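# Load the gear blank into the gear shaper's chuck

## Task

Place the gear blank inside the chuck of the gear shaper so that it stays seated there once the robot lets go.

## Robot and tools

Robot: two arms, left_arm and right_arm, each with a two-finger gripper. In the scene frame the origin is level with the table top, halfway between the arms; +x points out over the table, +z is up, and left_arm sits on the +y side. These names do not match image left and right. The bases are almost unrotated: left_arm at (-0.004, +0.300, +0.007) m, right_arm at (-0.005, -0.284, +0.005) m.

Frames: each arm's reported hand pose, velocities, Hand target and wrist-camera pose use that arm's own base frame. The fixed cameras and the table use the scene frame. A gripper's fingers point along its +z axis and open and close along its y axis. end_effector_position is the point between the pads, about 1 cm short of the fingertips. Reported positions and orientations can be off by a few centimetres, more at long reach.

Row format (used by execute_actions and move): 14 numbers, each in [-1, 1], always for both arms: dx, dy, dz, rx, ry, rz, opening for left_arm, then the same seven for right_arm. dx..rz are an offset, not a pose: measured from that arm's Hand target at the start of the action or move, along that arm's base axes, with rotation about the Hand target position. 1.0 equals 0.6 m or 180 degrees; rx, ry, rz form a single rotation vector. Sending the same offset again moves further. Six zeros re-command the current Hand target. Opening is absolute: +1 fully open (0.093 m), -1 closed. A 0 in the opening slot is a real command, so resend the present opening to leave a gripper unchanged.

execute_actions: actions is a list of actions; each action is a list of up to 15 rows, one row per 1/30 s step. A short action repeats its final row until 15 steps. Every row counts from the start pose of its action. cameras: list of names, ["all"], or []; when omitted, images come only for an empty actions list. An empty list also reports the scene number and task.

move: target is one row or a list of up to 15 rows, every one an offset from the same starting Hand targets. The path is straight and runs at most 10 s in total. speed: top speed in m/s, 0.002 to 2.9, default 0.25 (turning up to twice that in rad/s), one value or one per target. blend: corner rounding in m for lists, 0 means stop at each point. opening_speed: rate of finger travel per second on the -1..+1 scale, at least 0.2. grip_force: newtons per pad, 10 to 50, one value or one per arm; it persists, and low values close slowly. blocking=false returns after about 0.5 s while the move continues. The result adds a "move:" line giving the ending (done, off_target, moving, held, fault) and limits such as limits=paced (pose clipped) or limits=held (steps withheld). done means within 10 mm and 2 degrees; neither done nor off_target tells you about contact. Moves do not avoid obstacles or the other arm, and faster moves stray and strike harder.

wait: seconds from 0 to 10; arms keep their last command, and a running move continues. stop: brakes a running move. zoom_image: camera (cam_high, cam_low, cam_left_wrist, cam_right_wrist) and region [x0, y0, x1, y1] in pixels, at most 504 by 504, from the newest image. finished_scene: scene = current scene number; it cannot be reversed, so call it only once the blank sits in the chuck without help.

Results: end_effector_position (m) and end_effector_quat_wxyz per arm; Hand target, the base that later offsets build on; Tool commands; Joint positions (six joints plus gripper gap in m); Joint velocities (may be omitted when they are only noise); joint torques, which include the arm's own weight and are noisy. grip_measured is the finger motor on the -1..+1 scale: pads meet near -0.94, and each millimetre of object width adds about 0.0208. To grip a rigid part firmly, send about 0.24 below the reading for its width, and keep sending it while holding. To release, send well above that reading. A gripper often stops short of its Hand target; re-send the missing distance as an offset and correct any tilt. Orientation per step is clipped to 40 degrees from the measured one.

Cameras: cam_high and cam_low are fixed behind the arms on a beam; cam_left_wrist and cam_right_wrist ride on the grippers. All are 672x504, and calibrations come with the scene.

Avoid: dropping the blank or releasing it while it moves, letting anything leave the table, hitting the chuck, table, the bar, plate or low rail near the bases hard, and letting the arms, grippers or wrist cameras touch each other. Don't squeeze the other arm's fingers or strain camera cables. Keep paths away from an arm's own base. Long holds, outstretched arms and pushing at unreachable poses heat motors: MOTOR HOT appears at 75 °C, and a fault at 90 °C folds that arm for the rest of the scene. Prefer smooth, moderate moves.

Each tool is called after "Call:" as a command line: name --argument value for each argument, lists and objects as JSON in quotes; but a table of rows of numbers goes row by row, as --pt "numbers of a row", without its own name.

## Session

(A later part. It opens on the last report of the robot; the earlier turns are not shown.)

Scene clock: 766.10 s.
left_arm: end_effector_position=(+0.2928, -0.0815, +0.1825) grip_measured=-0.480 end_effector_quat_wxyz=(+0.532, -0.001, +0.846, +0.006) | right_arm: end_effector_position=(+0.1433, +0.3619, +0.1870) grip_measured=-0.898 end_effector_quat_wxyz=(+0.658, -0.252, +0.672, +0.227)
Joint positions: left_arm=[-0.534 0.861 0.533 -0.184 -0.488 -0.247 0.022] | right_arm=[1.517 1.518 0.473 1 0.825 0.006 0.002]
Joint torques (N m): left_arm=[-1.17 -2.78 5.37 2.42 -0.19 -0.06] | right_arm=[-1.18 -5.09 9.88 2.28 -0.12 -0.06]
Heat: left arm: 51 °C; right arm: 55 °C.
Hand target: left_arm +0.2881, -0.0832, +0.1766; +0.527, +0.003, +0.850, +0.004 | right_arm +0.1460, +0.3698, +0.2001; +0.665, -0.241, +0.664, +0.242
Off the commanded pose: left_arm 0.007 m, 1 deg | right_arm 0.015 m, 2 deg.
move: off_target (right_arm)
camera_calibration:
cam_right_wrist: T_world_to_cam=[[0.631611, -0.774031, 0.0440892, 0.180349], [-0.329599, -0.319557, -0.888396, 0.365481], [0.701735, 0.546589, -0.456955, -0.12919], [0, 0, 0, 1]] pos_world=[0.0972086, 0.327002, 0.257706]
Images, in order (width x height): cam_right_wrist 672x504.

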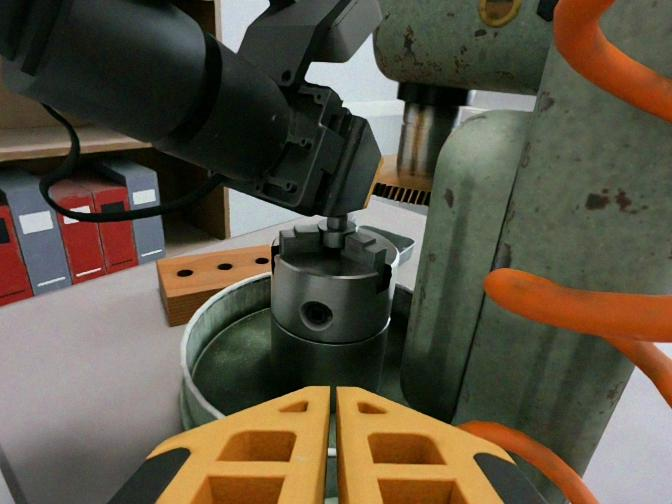

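Call:
move --target '[0.001,0.0,-0.016,0,0.0,0,-0.65,0,0,0,0,0,0,-0.9]' --speed 0.015 --cameras '["cam_right_wrist","cam_left_wrist"]'

Call:
zoom_image --camera "cam_right_wrist" --region '[300, 170, 380, 250]'

Scene clock: 769.80 s.
left_arm: end_effector_position=(+0.2930, -0.0814, +0.1821) grip_measured=-0.480 end_effector_quat_wxyz=(+0.543, -0.005, +0.840, +0.003) | right_arm: end_effector_position=(+0.1433, +0.3619, +0.1870) grip_measured=-0.898 end_effector_quat_wxyz=(+0.658, -0.252, +0.672, +0.227)
Joint positions: left_arm=[-0.538 0.851 0.506 -0.14 -0.496 -0.247 0.022] | right_arm=[1.517 1.518 0.473 1 0.825 0.006 0.002]
Joint torques (N m): left_arm=[-0.62 -1.13 4.81 2.46 -0.11 -0.05] | right_arm=[-1.17 -5.12 9.87 2.28 -0.11 -0.05]
Heat: left arm: 51 °C; right arm: 55 °C.
Hand target: left_arm +0.2888, -0.0832, +0.1672; +0.528, +0.002, +0.849, +0.004 | right_arm +0.1460, +0.3698, +0.2001; +0.665, -0.241, +0.664, +0.242
Off the commanded pose: left_arm 0.016 m, 2 deg | right_arm 0.015 m, 2 deg.
move: off_target (left_arm, right_arm)
camera_calibration:
cam_left_wrist: T_world_to_cam=[[0.0179773, -0.999735, 0.0143883, -0.0884887], [-0.760711, -0.0230151, -0.648683, 0.376193], [0.648842, 0.000716255, -0.760923, 0.0356656], [0, 0, 0, 1]] pos_world=[0.264624, -0.0798327, 0.272442]
cam_right_wrist: T_world_to_cam=[[0.631611, -0.774031, 0.0440892, 0.180349], [-0.329599, -0.319557, -0.888396, 0.365481], [0.701735, 0.546589, -0.456955, -0.12919], [0, 0, 0, 1]] pos_world=[0.0972086, 0.327002, 0.257706]
Images, in order (width x height): cam_left_wrist 672x504, cam_right_wrist 672x504.

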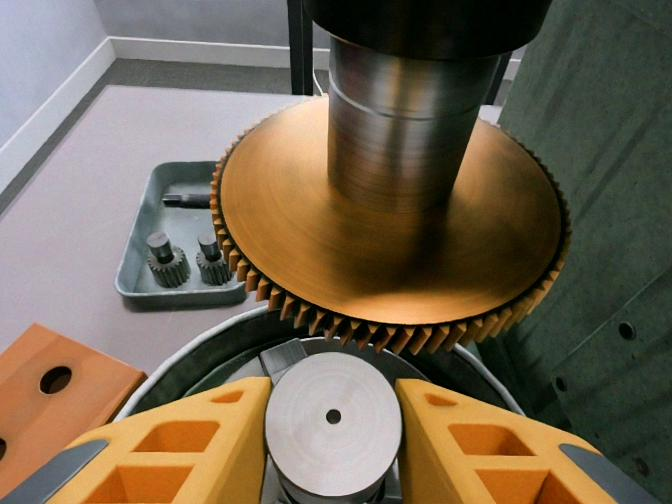

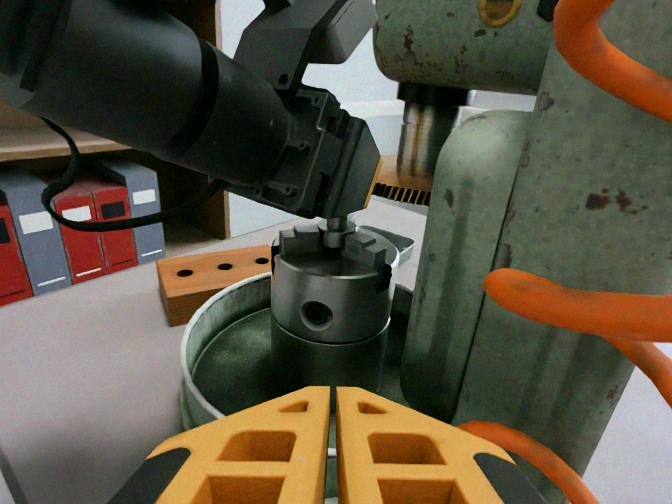

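Scaled by 6.300 from the camera's 672x504 image, which has a finer 960x720 frame.

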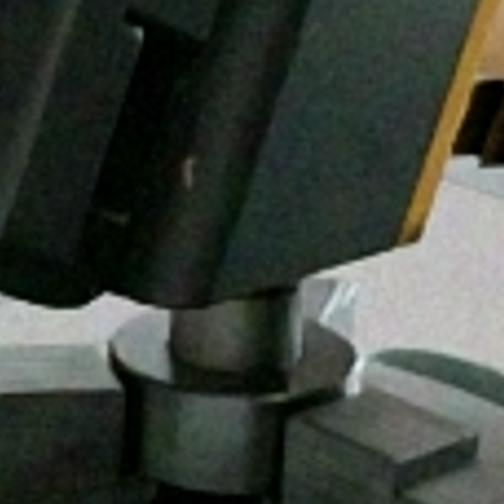

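Call:
move --pt "0.003 0.001 0.024 0.008 0.012 0 -0.65 0 0 0 0 0 0 -0.9" --pt "0.003 0.001 0.005 0.008 0.012 0 -0.65 0 0 0 0 0 0 -0.9" --speed 0.015 --cameras '["cam_right_wrist"]'

Call:
zoom_image --camera "cam_right_wrist" --region '[310, 180, 370, 240]'

Scene clock: 780.57 s.
left_arm: end_effector_position=(+0.2935, -0.0820, +0.1821) grip_measured=-0.480 end_effector_quat_wxyz=(+0.526, +0.002, +0.850, +0.012) | right_arm: end_effector_position=(+0.1433, +0.3619, +0.1870) grip_measured=-0.898 end_effector_quat_wxyz=(+0.658, -0.252, +0.672, +0.227)
Joint positions: left_arm=[-0.538 0.877 0.551 -0.205 -0.494 -0.247 0.022] | right_arm=[1.517 1.518 0.473 1 0.825 0.006 0.002]
Joint torques (N m): left_arm=[0.05 -1.05 5.56 2.37 -0.08 0.01] | right_arm=[-1.16 -5.08 9.88 2.28 -0.12 -0.05]
Heat: left arm: 50 °C; right arm: 55 °C.
Hand target: left_arm +0.2906, -0.0826, +0.1701; +0.511, +0.009, +0.859, +0.014 | right_arm +0.1460, +0.3698, +0.2001; +0.665, -0.241, +0.664, +0.242
Off the commanded pose: left_arm 0.012 m, 2 deg | right_arm 0.015 m, 2 deg.
move: off_target (left_arm, right_arm)
camera_calibration:
cam_right_wrist: T_world_to_cam=[[0.631611, -0.774031, 0.0440892, 0.180349], [-0.329599, -0.319557, -0.888396, 0.365481], [0.701735, 0.546589, -0.456955, -0.12919], [0, 0, 0, 1]] pos_world=[0.0972086, 0.327002, 0.257706]
Images, in order (width x height): cam_right_wrist 672x504.

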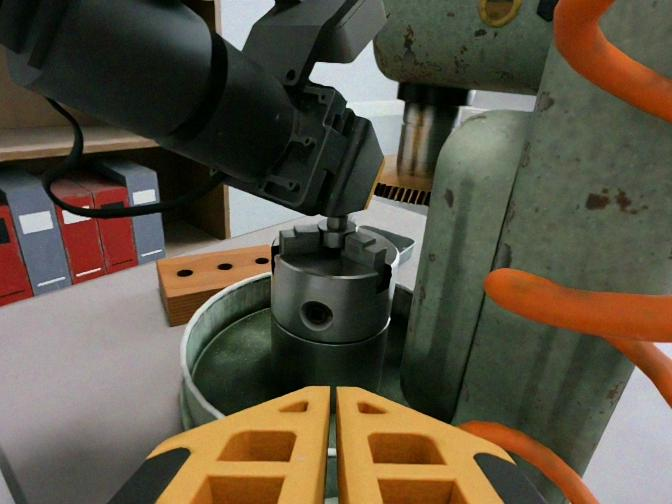

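Scaled by 8.400 from the camera's 672x504 image, which has a finer 960x720 frame.

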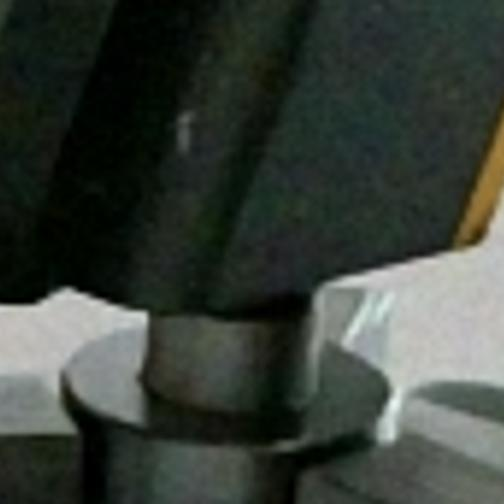

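Call:
wait --seconds 0.1 --cameras '["cam_left_wrist","cam_right_wrist"]'

Call:
zoom_image --camera "cam_left_wrist" --region '[200, 310, 480, 504]'

Call:
zoom_image --camera "cam_right_wrist" --region '[320, 200, 360, 240]'

Scene clock: 792.70 s.
left_arm: end_effector_position=(+0.2935, -0.0820, +0.1821) grip_measured=-0.480 end_effector_quat_wxyz=(+0.526, +0.002, +0.850, +0.012) | right_arm: end_effector_position=(+0.1433, +0.3619, +0.1870) grip_measured=-0.898 end_effector_quat_wxyz=(+0.658, -0.252, +0.672, +0.227)
Joint positions: left_arm=[-0.538 0.877 0.551 -0.205 -0.494 -0.247 0.022] | right_arm=[1.517 1.518 0.473 1 0.825 0.006 0.002]
Joint torques (N m): left_arm=[0.05 -1.14 5.49 2.36 -0.08 0] | right_arm=[-1.16 -5.09 9.88 2.28 -0.12 -0.05]
Heat: left arm: 50 °C; right arm: 55 °C.
Hand target: left_arm +0.2906, -0.0826, +0.1701; +0.511, +0.009, +0.859, +0.014 | right_arm +0.1460, +0.3698, +0.2001; +0.665, -0.241, +0.664, +0.242
Tool commands: left_gripper/opening=-0.65 right_gripper/opening=-0.9
Off the commanded pose: left_arm 0.012 m, 2 deg | right_arm 0.015 m, 2 deg.
wait: 0.10 s; at rest from the start
camera_calibration:
cam_left_wrist: T_world_to_cam=[[0.0167325, -0.999817, -0.00927396, -0.0844042], [-0.786056, -0.00742175, -0.61811, 0.379802], [0.617928, 0.0176324, -0.786037, 0.0504618], [0, 0, 0, 1]] pos_world=[0.268777, -0.0824597, 0.273642]
cam_right_wrist: T_world_to_cam=[[0.631611, -0.774031, 0.0440892, 0.180349], [-0.329599, -0.319557, -0.888396, 0.365481], [0.701735, 0.546589, -0.456955, -0.12919], [0, 0, 0, 1]] pos_world=[0.0972086, 0.327002, 0.257706]
Images, in order (width x height): cam_left_wrist 672x504, cam_right_wrist 672x504.

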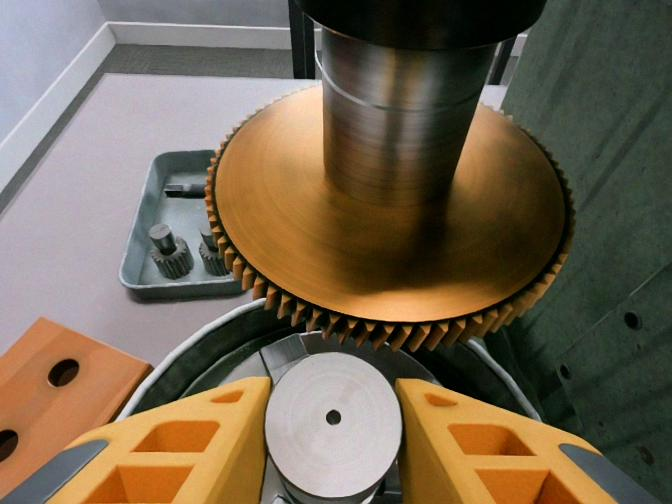

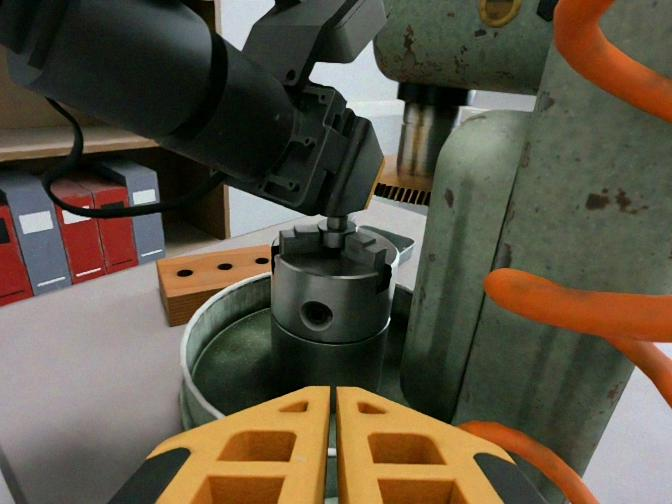

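Scaled by 1.800 from the camera's 672x504 image, which has a finer 960x720 frame.

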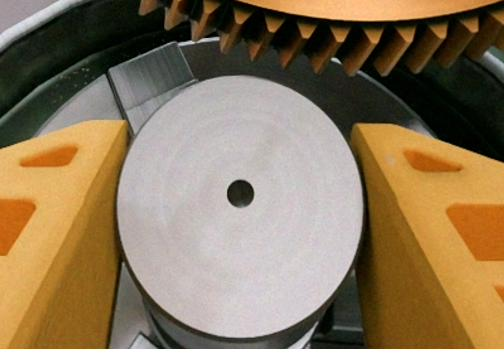

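Scaled by 12.600 from the camera's 672x504 image, which has a finer 960x720 frame.

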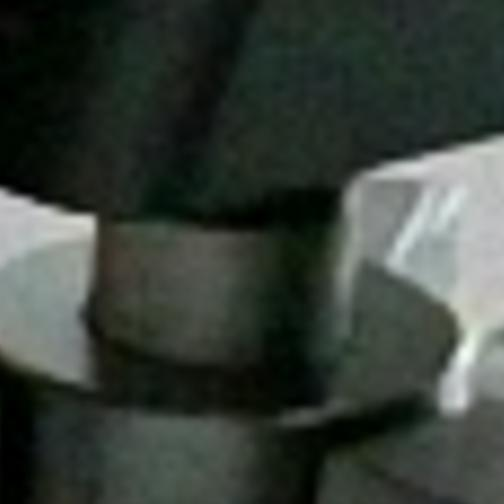

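Call:
move --target '[0.003,0.0012,-0.02,0,-0.006,0,-0.65,0,0,0,0,0,0,-0.9]' --speed 0.02 --cameras '["cam_right_wrist"]'

Call:
zoom_image --camera "cam_right_wrist" --region '[310, 180, 370, 240]'

Scene clock: 806.50 s.
left_arm: end_effector_position=(+0.2936, -0.0817, +0.1705) grip_measured=-0.480 end_effector_quat_wxyz=(+0.532, -0.001, +0.846, +0.010) | right_arm: end_effector_position=(+0.1433, +0.3619, +0.1870) grip_measured=-0.898 end_effector_quat_wxyz=(+0.658, -0.252, +0.672, +0.227)
Joint positions: left_arm=[-0.538 0.877 0.491 -0.129 -0.497 -0.246 0.022] | right_arm=[1.517 1.518 0.473 1 0.825 0.006 0.002]
Joint torques (N m): left_arm=[0.49 -0.44 5.34 2.56 -0.07 0.1] | right_arm=[-1.16 -5.09 9.85 2.28 -0.12 -0.05]
Heat: left arm: 50 °C; right arm: 55 °C.
Hand target: left_arm +0.2924, -0.0818, +0.1581; +0.519, +0.009, +0.854, +0.014 | right_arm +0.1460, +0.3698, +0.2001; +0.665, -0.241, +0.664, +0.242
Off the commanded pose: left_arm 0.012 m, 2 deg | right_arm 0.015 m, 2 deg.
move: off_target (left_arm, right_arm)
camera_calibration:
cam_right_wrist: T_world_to_cam=[[0.631611, -0.774031, 0.0440892, 0.180349], [-0.329599, -0.319557, -0.888396, 0.365481], [0.701735, 0.546589, -0.456955, -0.12919], [0, 0, 0, 1]] pos_world=[0.0972086, 0.327002, 0.257706]
Images, in order (width x height): cam_right_wrist 672x504.

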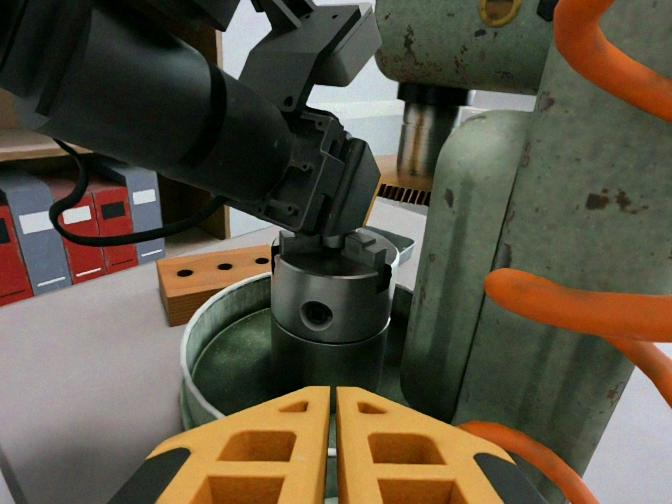

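Scaled by 8.400 from the camera's 672x504 image, which has a finer 960x720 frame.

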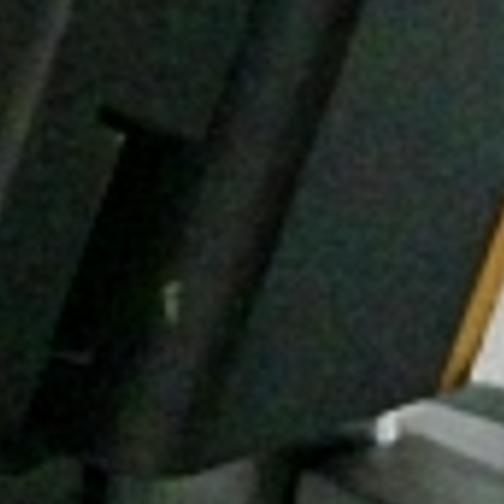

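Call:
move --target '[0.001,0.0,-0.009,0,0,0,-0.65,0,0,0,0,0,0,-0.9]' --speed 0.02 --cameras '["cam_right_wrist","cam_left_wrist"]'

Call:
zoom_image --camera "cam_left_wrist" --region '[200, 310, 480, 504]'

Call:
zoom_image --camera "cam_right_wrist" --region '[270, 160, 430, 300]'

Scene clock: 812.30 s.
left_arm: end_effector_position=(+0.2940, -0.0813, +0.1640) grip_measured=-0.480 end_effector_quat_wxyz=(+0.530, -0.001, +0.848, +0.012) | right_arm: end_effector_position=(+0.1433, +0.3619, +0.1870) grip_measured=-0.898 end_effector_quat_wxyz=(+0.658, -0.252, +0.672, +0.227)
Joint positions: left_arm=[-0.536 0.887 0.474 -0.108 -0.497 -0.246 0.022] | right_arm=[1.517 1.518 0.473 1 0.825 0.006 0.002]
Joint torques (N m): left_arm=[0.42 -0.66 5.07 2.62 -0.03 0.13] | right_arm=[-1.17 -5.09 9.85 2.27 -0.13 -0.05]
Heat: left arm: 50 °C; right arm: 55 °C.
Hand target: left_arm +0.2929, -0.0819, +0.1527; +0.519, +0.009, +0.854, +0.014 | right_arm +0.1460, +0.3698, +0.2001; +0.665, -0.241, +0.664, +0.242
Off the commanded pose: left_arm 0.011 m, 2 deg | right_arm 0.015 m, 2 deg.
move: off_target (left_arm, right_arm)
camera_calibration:
cam_left_wrist: T_world_to_cam=[[0.0201409, -0.999778, -0.00623098, -0.085461], [-0.780318, -0.0118229, -0.625272, 0.368102], [0.625059, 0.0174557, -0.780382, 0.0327916], [0, 0, 0, 1]] pos_world=[0.268461, -0.0816623, 0.255221]
cam_right_wrist: T_world_to_cam=[[0.631611, -0.774031, 0.0440892, 0.180349], [-0.329599, -0.319557, -0.888396, 0.365481], [0.701735, 0.546589, -0.456955, -0.12919], [0, 0, 0, 1]] pos_world=[0.0972086, 0.327002, 0.257706]
Images, in order (width x height): cam_left_wrist 672x504, cam_right_wrist 672x504.

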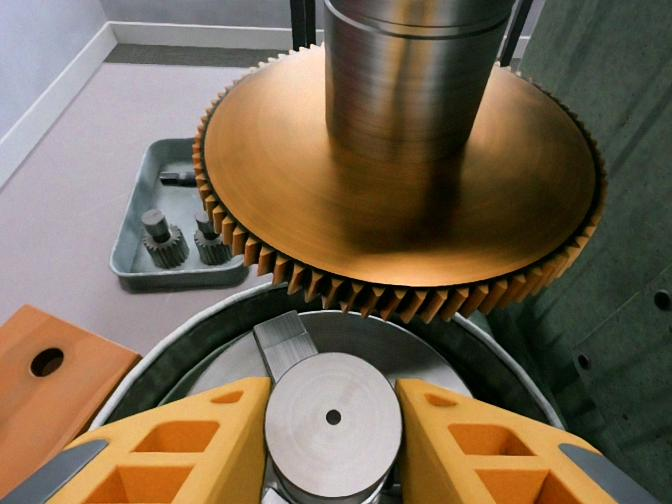

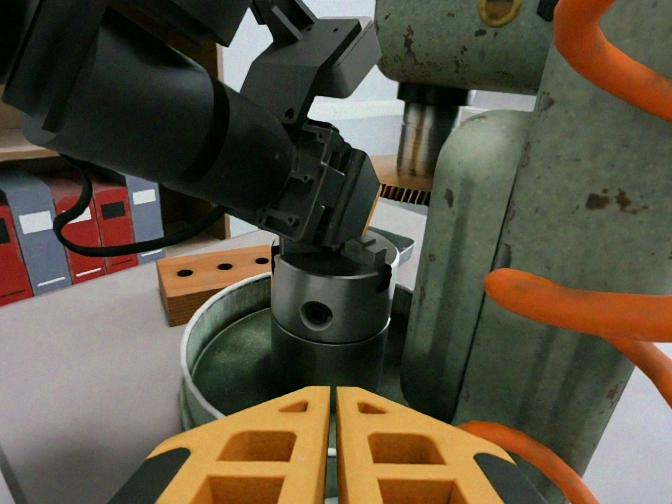

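Scaled by 1.800 from the camera's 672x504 image, which has a finer 960x720 frame.

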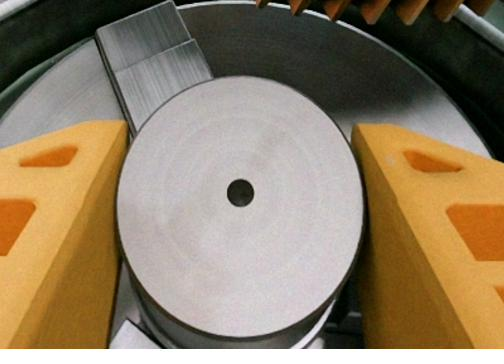

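Scaled by 3.150 from the camera's 672x504 image, which has a finer 960x720 frame.

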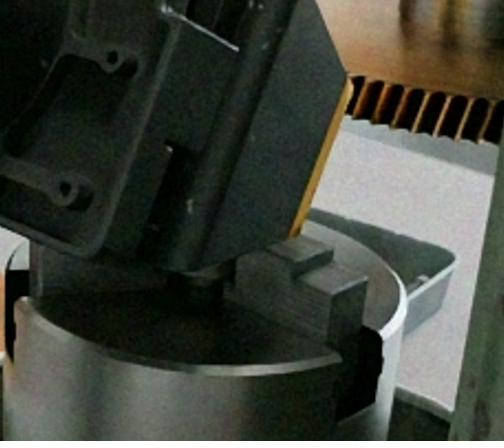

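Call:
move --target '[0.0018,0.001,0.0205,0,0,0,-0.65,0,0,0,0,0,0,-0.9]' --speed 0.05

Call:
move --target '[0,0,0,0,0,0,-0.15,0,0,0,0,0,0,-0.9]' --opening_speed 0.5 --cameras '["cam_right_wrist","cam_left_wrist"]'

Call:
zoom_image --camera "cam_left_wrist" --region '[200, 310, 480, 504]'

Call:
zoom_image --camera "cam_right_wrist" --region '[270, 160, 430, 300]'

Scene clock: 822.57 s.
left_arm: end_effector_position=(+0.2940, -0.0806, +0.1640) grip_measured=-0.480 end_effector_quat_wxyz=(+0.528, +0.000, +0.849, +0.013) | right_arm: end_effector_position=(+0.1433, +0.3619, +0.1870) grip_measured=-0.898 end_effector_quat_wxyz=(+0.658, -0.252, +0.672, +0.227)
Joint positions: left_arm=[-0.533 0.887 0.477 -0.116 -0.494 -0.244 0.022] | right_arm=[1.517 1.518 0.473 1 0.825 0.006 0.002]
Joint torques (N m): left_arm=[0.79 -1.42 8.59 2.13 0.01 0.13] | right_arm=[-1.18 -5.11 9.84 2.28 -0.12 -0.05]
Heat: left arm: 51 °C; right arm: 55 °C.
Hand target: left_arm +0.2940, -0.0813, +0.1650; +0.520, +0.009, +0.854, +0.014 | right_arm +0.1460, +0.3698, +0.2001; +0.665, -0.241, +0.664, +0.242
Off the commanded pose: left_arm 0.001 m, 2 deg | right_arm 0.015 m, 2 deg.
move: off_target (right_arm)

Scene clock: 823.77 s.
left_arm: end_effector_position=(+0.2919, -0.0801, +0.1599) grip_measured=-0.152 end_effector_quat_wxyz=(+0.520, +0.005, +0.854, +0.015) | right_arm: end_effector_position=(+0.1433, +0.3619, +0.1870) grip_measured=-0.898 end_effector_quat_wxyz=(+0.658, -0.252, +0.672, +0.227)
Joint positions: left_arm=[-0.532 0.887 0.478 -0.138 -0.488 -0.243 0.038] | right_arm=[1.517 1.518 0.473 1 0.825 0.006 0.002]
Joint torques (N m): left_arm=[0.7 -1.44 8.61 2.37 -0.09 0.12] | right_arm=[-1.17 -5.09 9.85 2.27 -0.11 -0.05]
Heat: left arm: 51 °C; right arm: 55 °C.
Hand target: left_arm +0.2941, -0.0812, +0.1651; +0.520, +0.009, +0.854, +0.014 | right_arm +0.1460, +0.3698, +0.2001; +0.665, -0.241, +0.664, +0.242
Off the commanded pose: left_arm 0.006 m, 1 deg | right_arm 0.015 m, 2 deg.
move: off_target (right_arm)
camera_calibration:
cam_left_wrist: T_world_to_cam=[[0.0152299, -0.999719, -0.0181877, -0.0808561], [-0.795345, -0.00108874, -0.606157, 0.366078], [0.605966, 0.0236972, -0.795137, 0.0394261], [0, 0, 0, 1]] pos_world=[0.268499, -0.081369, 0.251779]
cam_right_wrist: T_world_to_cam=[[0.631611, -0.774031, 0.0440892, 0.180349], [-0.329599, -0.319557, -0.888396, 0.365481], [0.701735, 0.546589, -0.456955, -0.12919], [0, 0, 0, 1]] pos_world=[0.0972086, 0.327002, 0.257706]
Images, in order (width x height): cam_left_wrist 672x504, cam_right_wrist 672x504.

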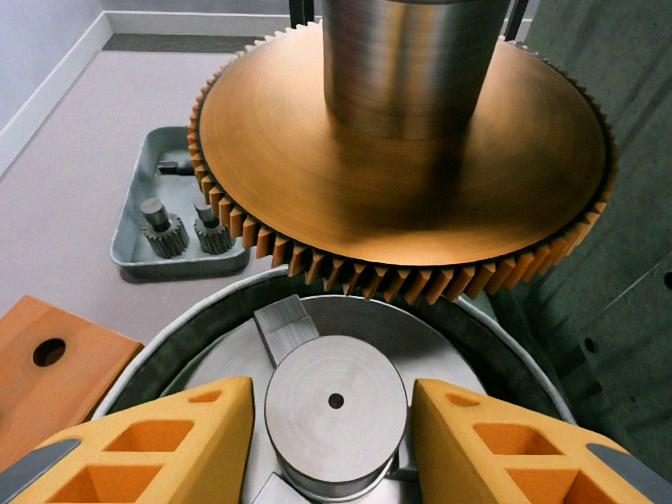

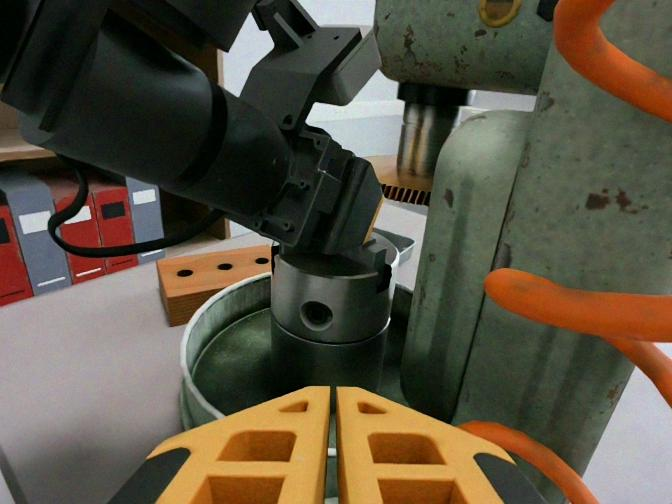

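Scaled by 1.800 from the camera's 672x504 image, which has a finer 960x720 frame.

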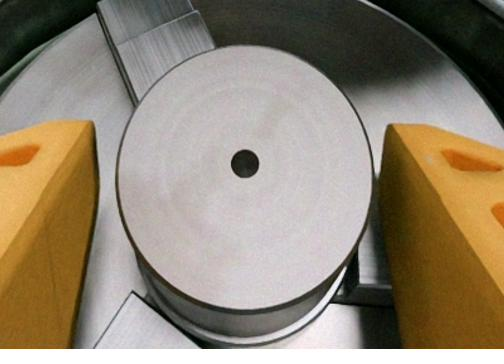

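Scaled by 3.150 from the camera's 672x504 image, which has a finer 960x720 frame.

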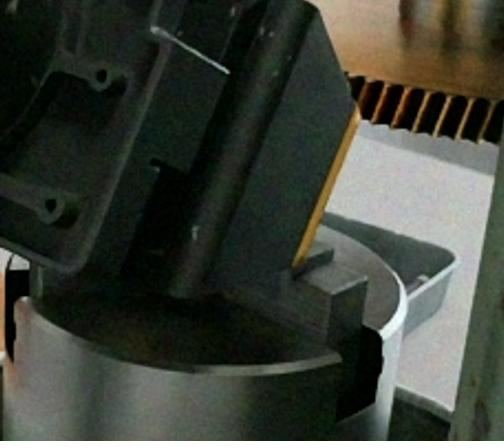

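Call:
move --pt "0 0 0.08 0 0 0 0.1 0 0 0 0 0 0 -0.9" --pt "-0.06 0.01 0.14 0 0 0 0.1 0 0 0 0 0 0 -0.9" --speed 0.1 --blend '[0.01,0]' --cameras '["cam_right_wrist","cam_left_wrist","cam_high"]'

Call:
zoom_image --camera "cam_right_wrist" --region '[270, 160, 430, 300]'

Scene clock: 830.13 s.
left_arm: end_effector_position=(+0.2587, -0.0743, +0.2405) grip_measured=+0.098 end_effector_quat_wxyz=(+0.515, +0.014, +0.857, +0.019) | right_arm: end_effector_position=(+0.1433, +0.3619, +0.1870) grip_measured=-0.898 end_effector_quat_wxyz=(+0.658, -0.252, +0.672, +0.227)
Joint positions: left_arm=[-0.612 0.762 0.781 -0.602 -0.549 -0.278 0.05] | right_arm=[1.517 1.518 0.473 1 0.825 0.006 0.002]
Joint torques (N m): left_arm=[-0.76 -0.79 8.7 2.29 -0.32 -0.08] | right_arm=[-1.16 -5.09 9.85 2.28 -0.13 -0.05]
Heat: left arm: 51 °C; right arm: 55 °C.
Hand target: left_arm +0.2581, -0.0753, +0.2490; +0.520, +0.009, +0.854, +0.014 | right_arm +0.1460, +0.3698, +0.2001; +0.665, -0.241, +0.664, +0.242
Off the commanded pose: left_arm 0.009 m, 1 deg | right_arm 0.015 m, 2 deg.
move: off_target (right_arm)
camera_calibration:
cam_left_wrist: T_world_to_cam=[[0.00228079, -0.999409, -0.0343059, -0.0658541], [-0.80247, 0.0186409, -0.596402, 0.38947], [0.596688, 0.0288898, -0.801953, 0.127807], [0, 0, 0, 1]] pos_world=[0.236427, -0.0767676, 0.332517]
cam_right_wrist: T_world_to_cam=[[0.631611, -0.774031, 0.0440892, 0.180349], [-0.329599, -0.319557, -0.888396, 0.365481], [0.701735, 0.546589, -0.456955, -0.12919], [0, 0, 0, 1]] pos_world=[0.0972086, 0.327002, 0.257706]
Images, in order (width x height): cam_high 672x504, cam_left_wrist 672x504, cam_right_wrist 672x504.

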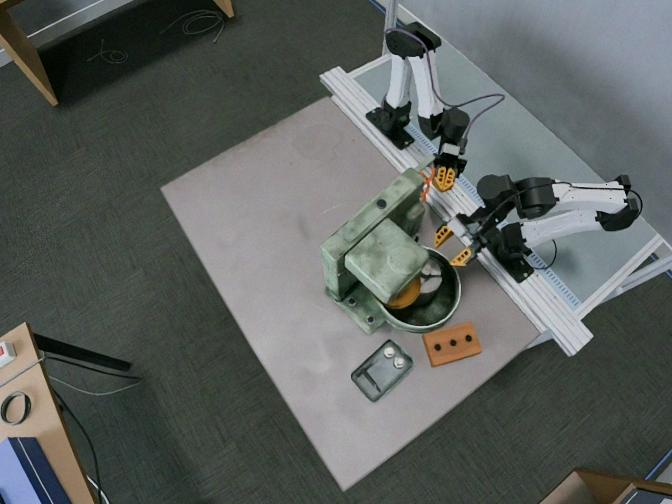

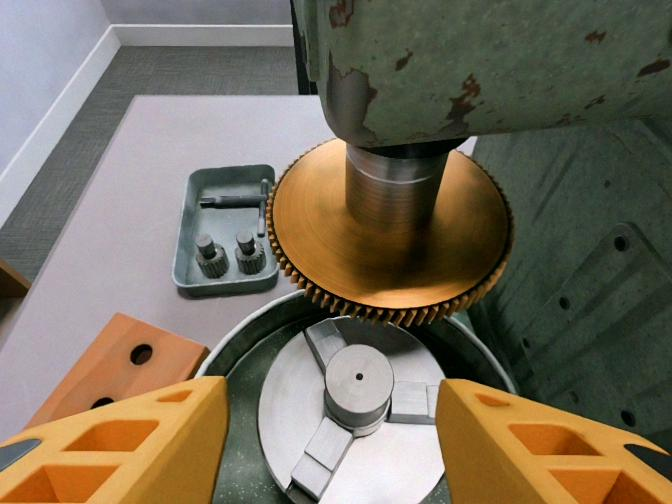

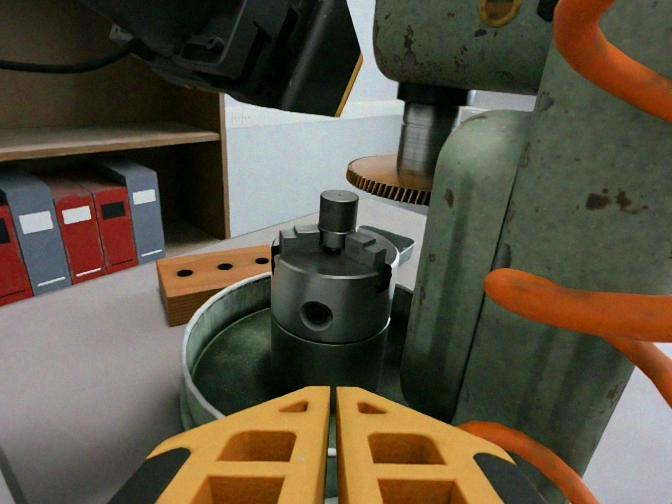

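Scaled by 3.150 from the camera's 672x504 image, which has a finer 960x720 frame.

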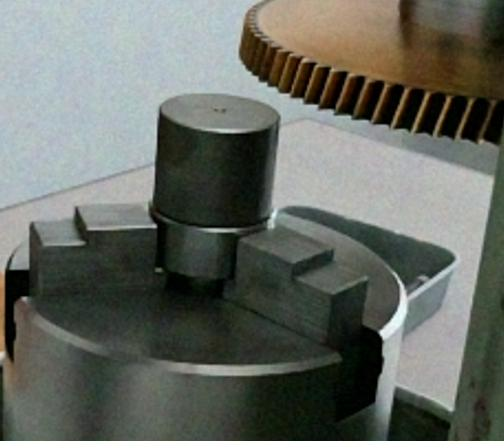

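Call:
finished_scene --scene 1

The scene is finished: the task was done.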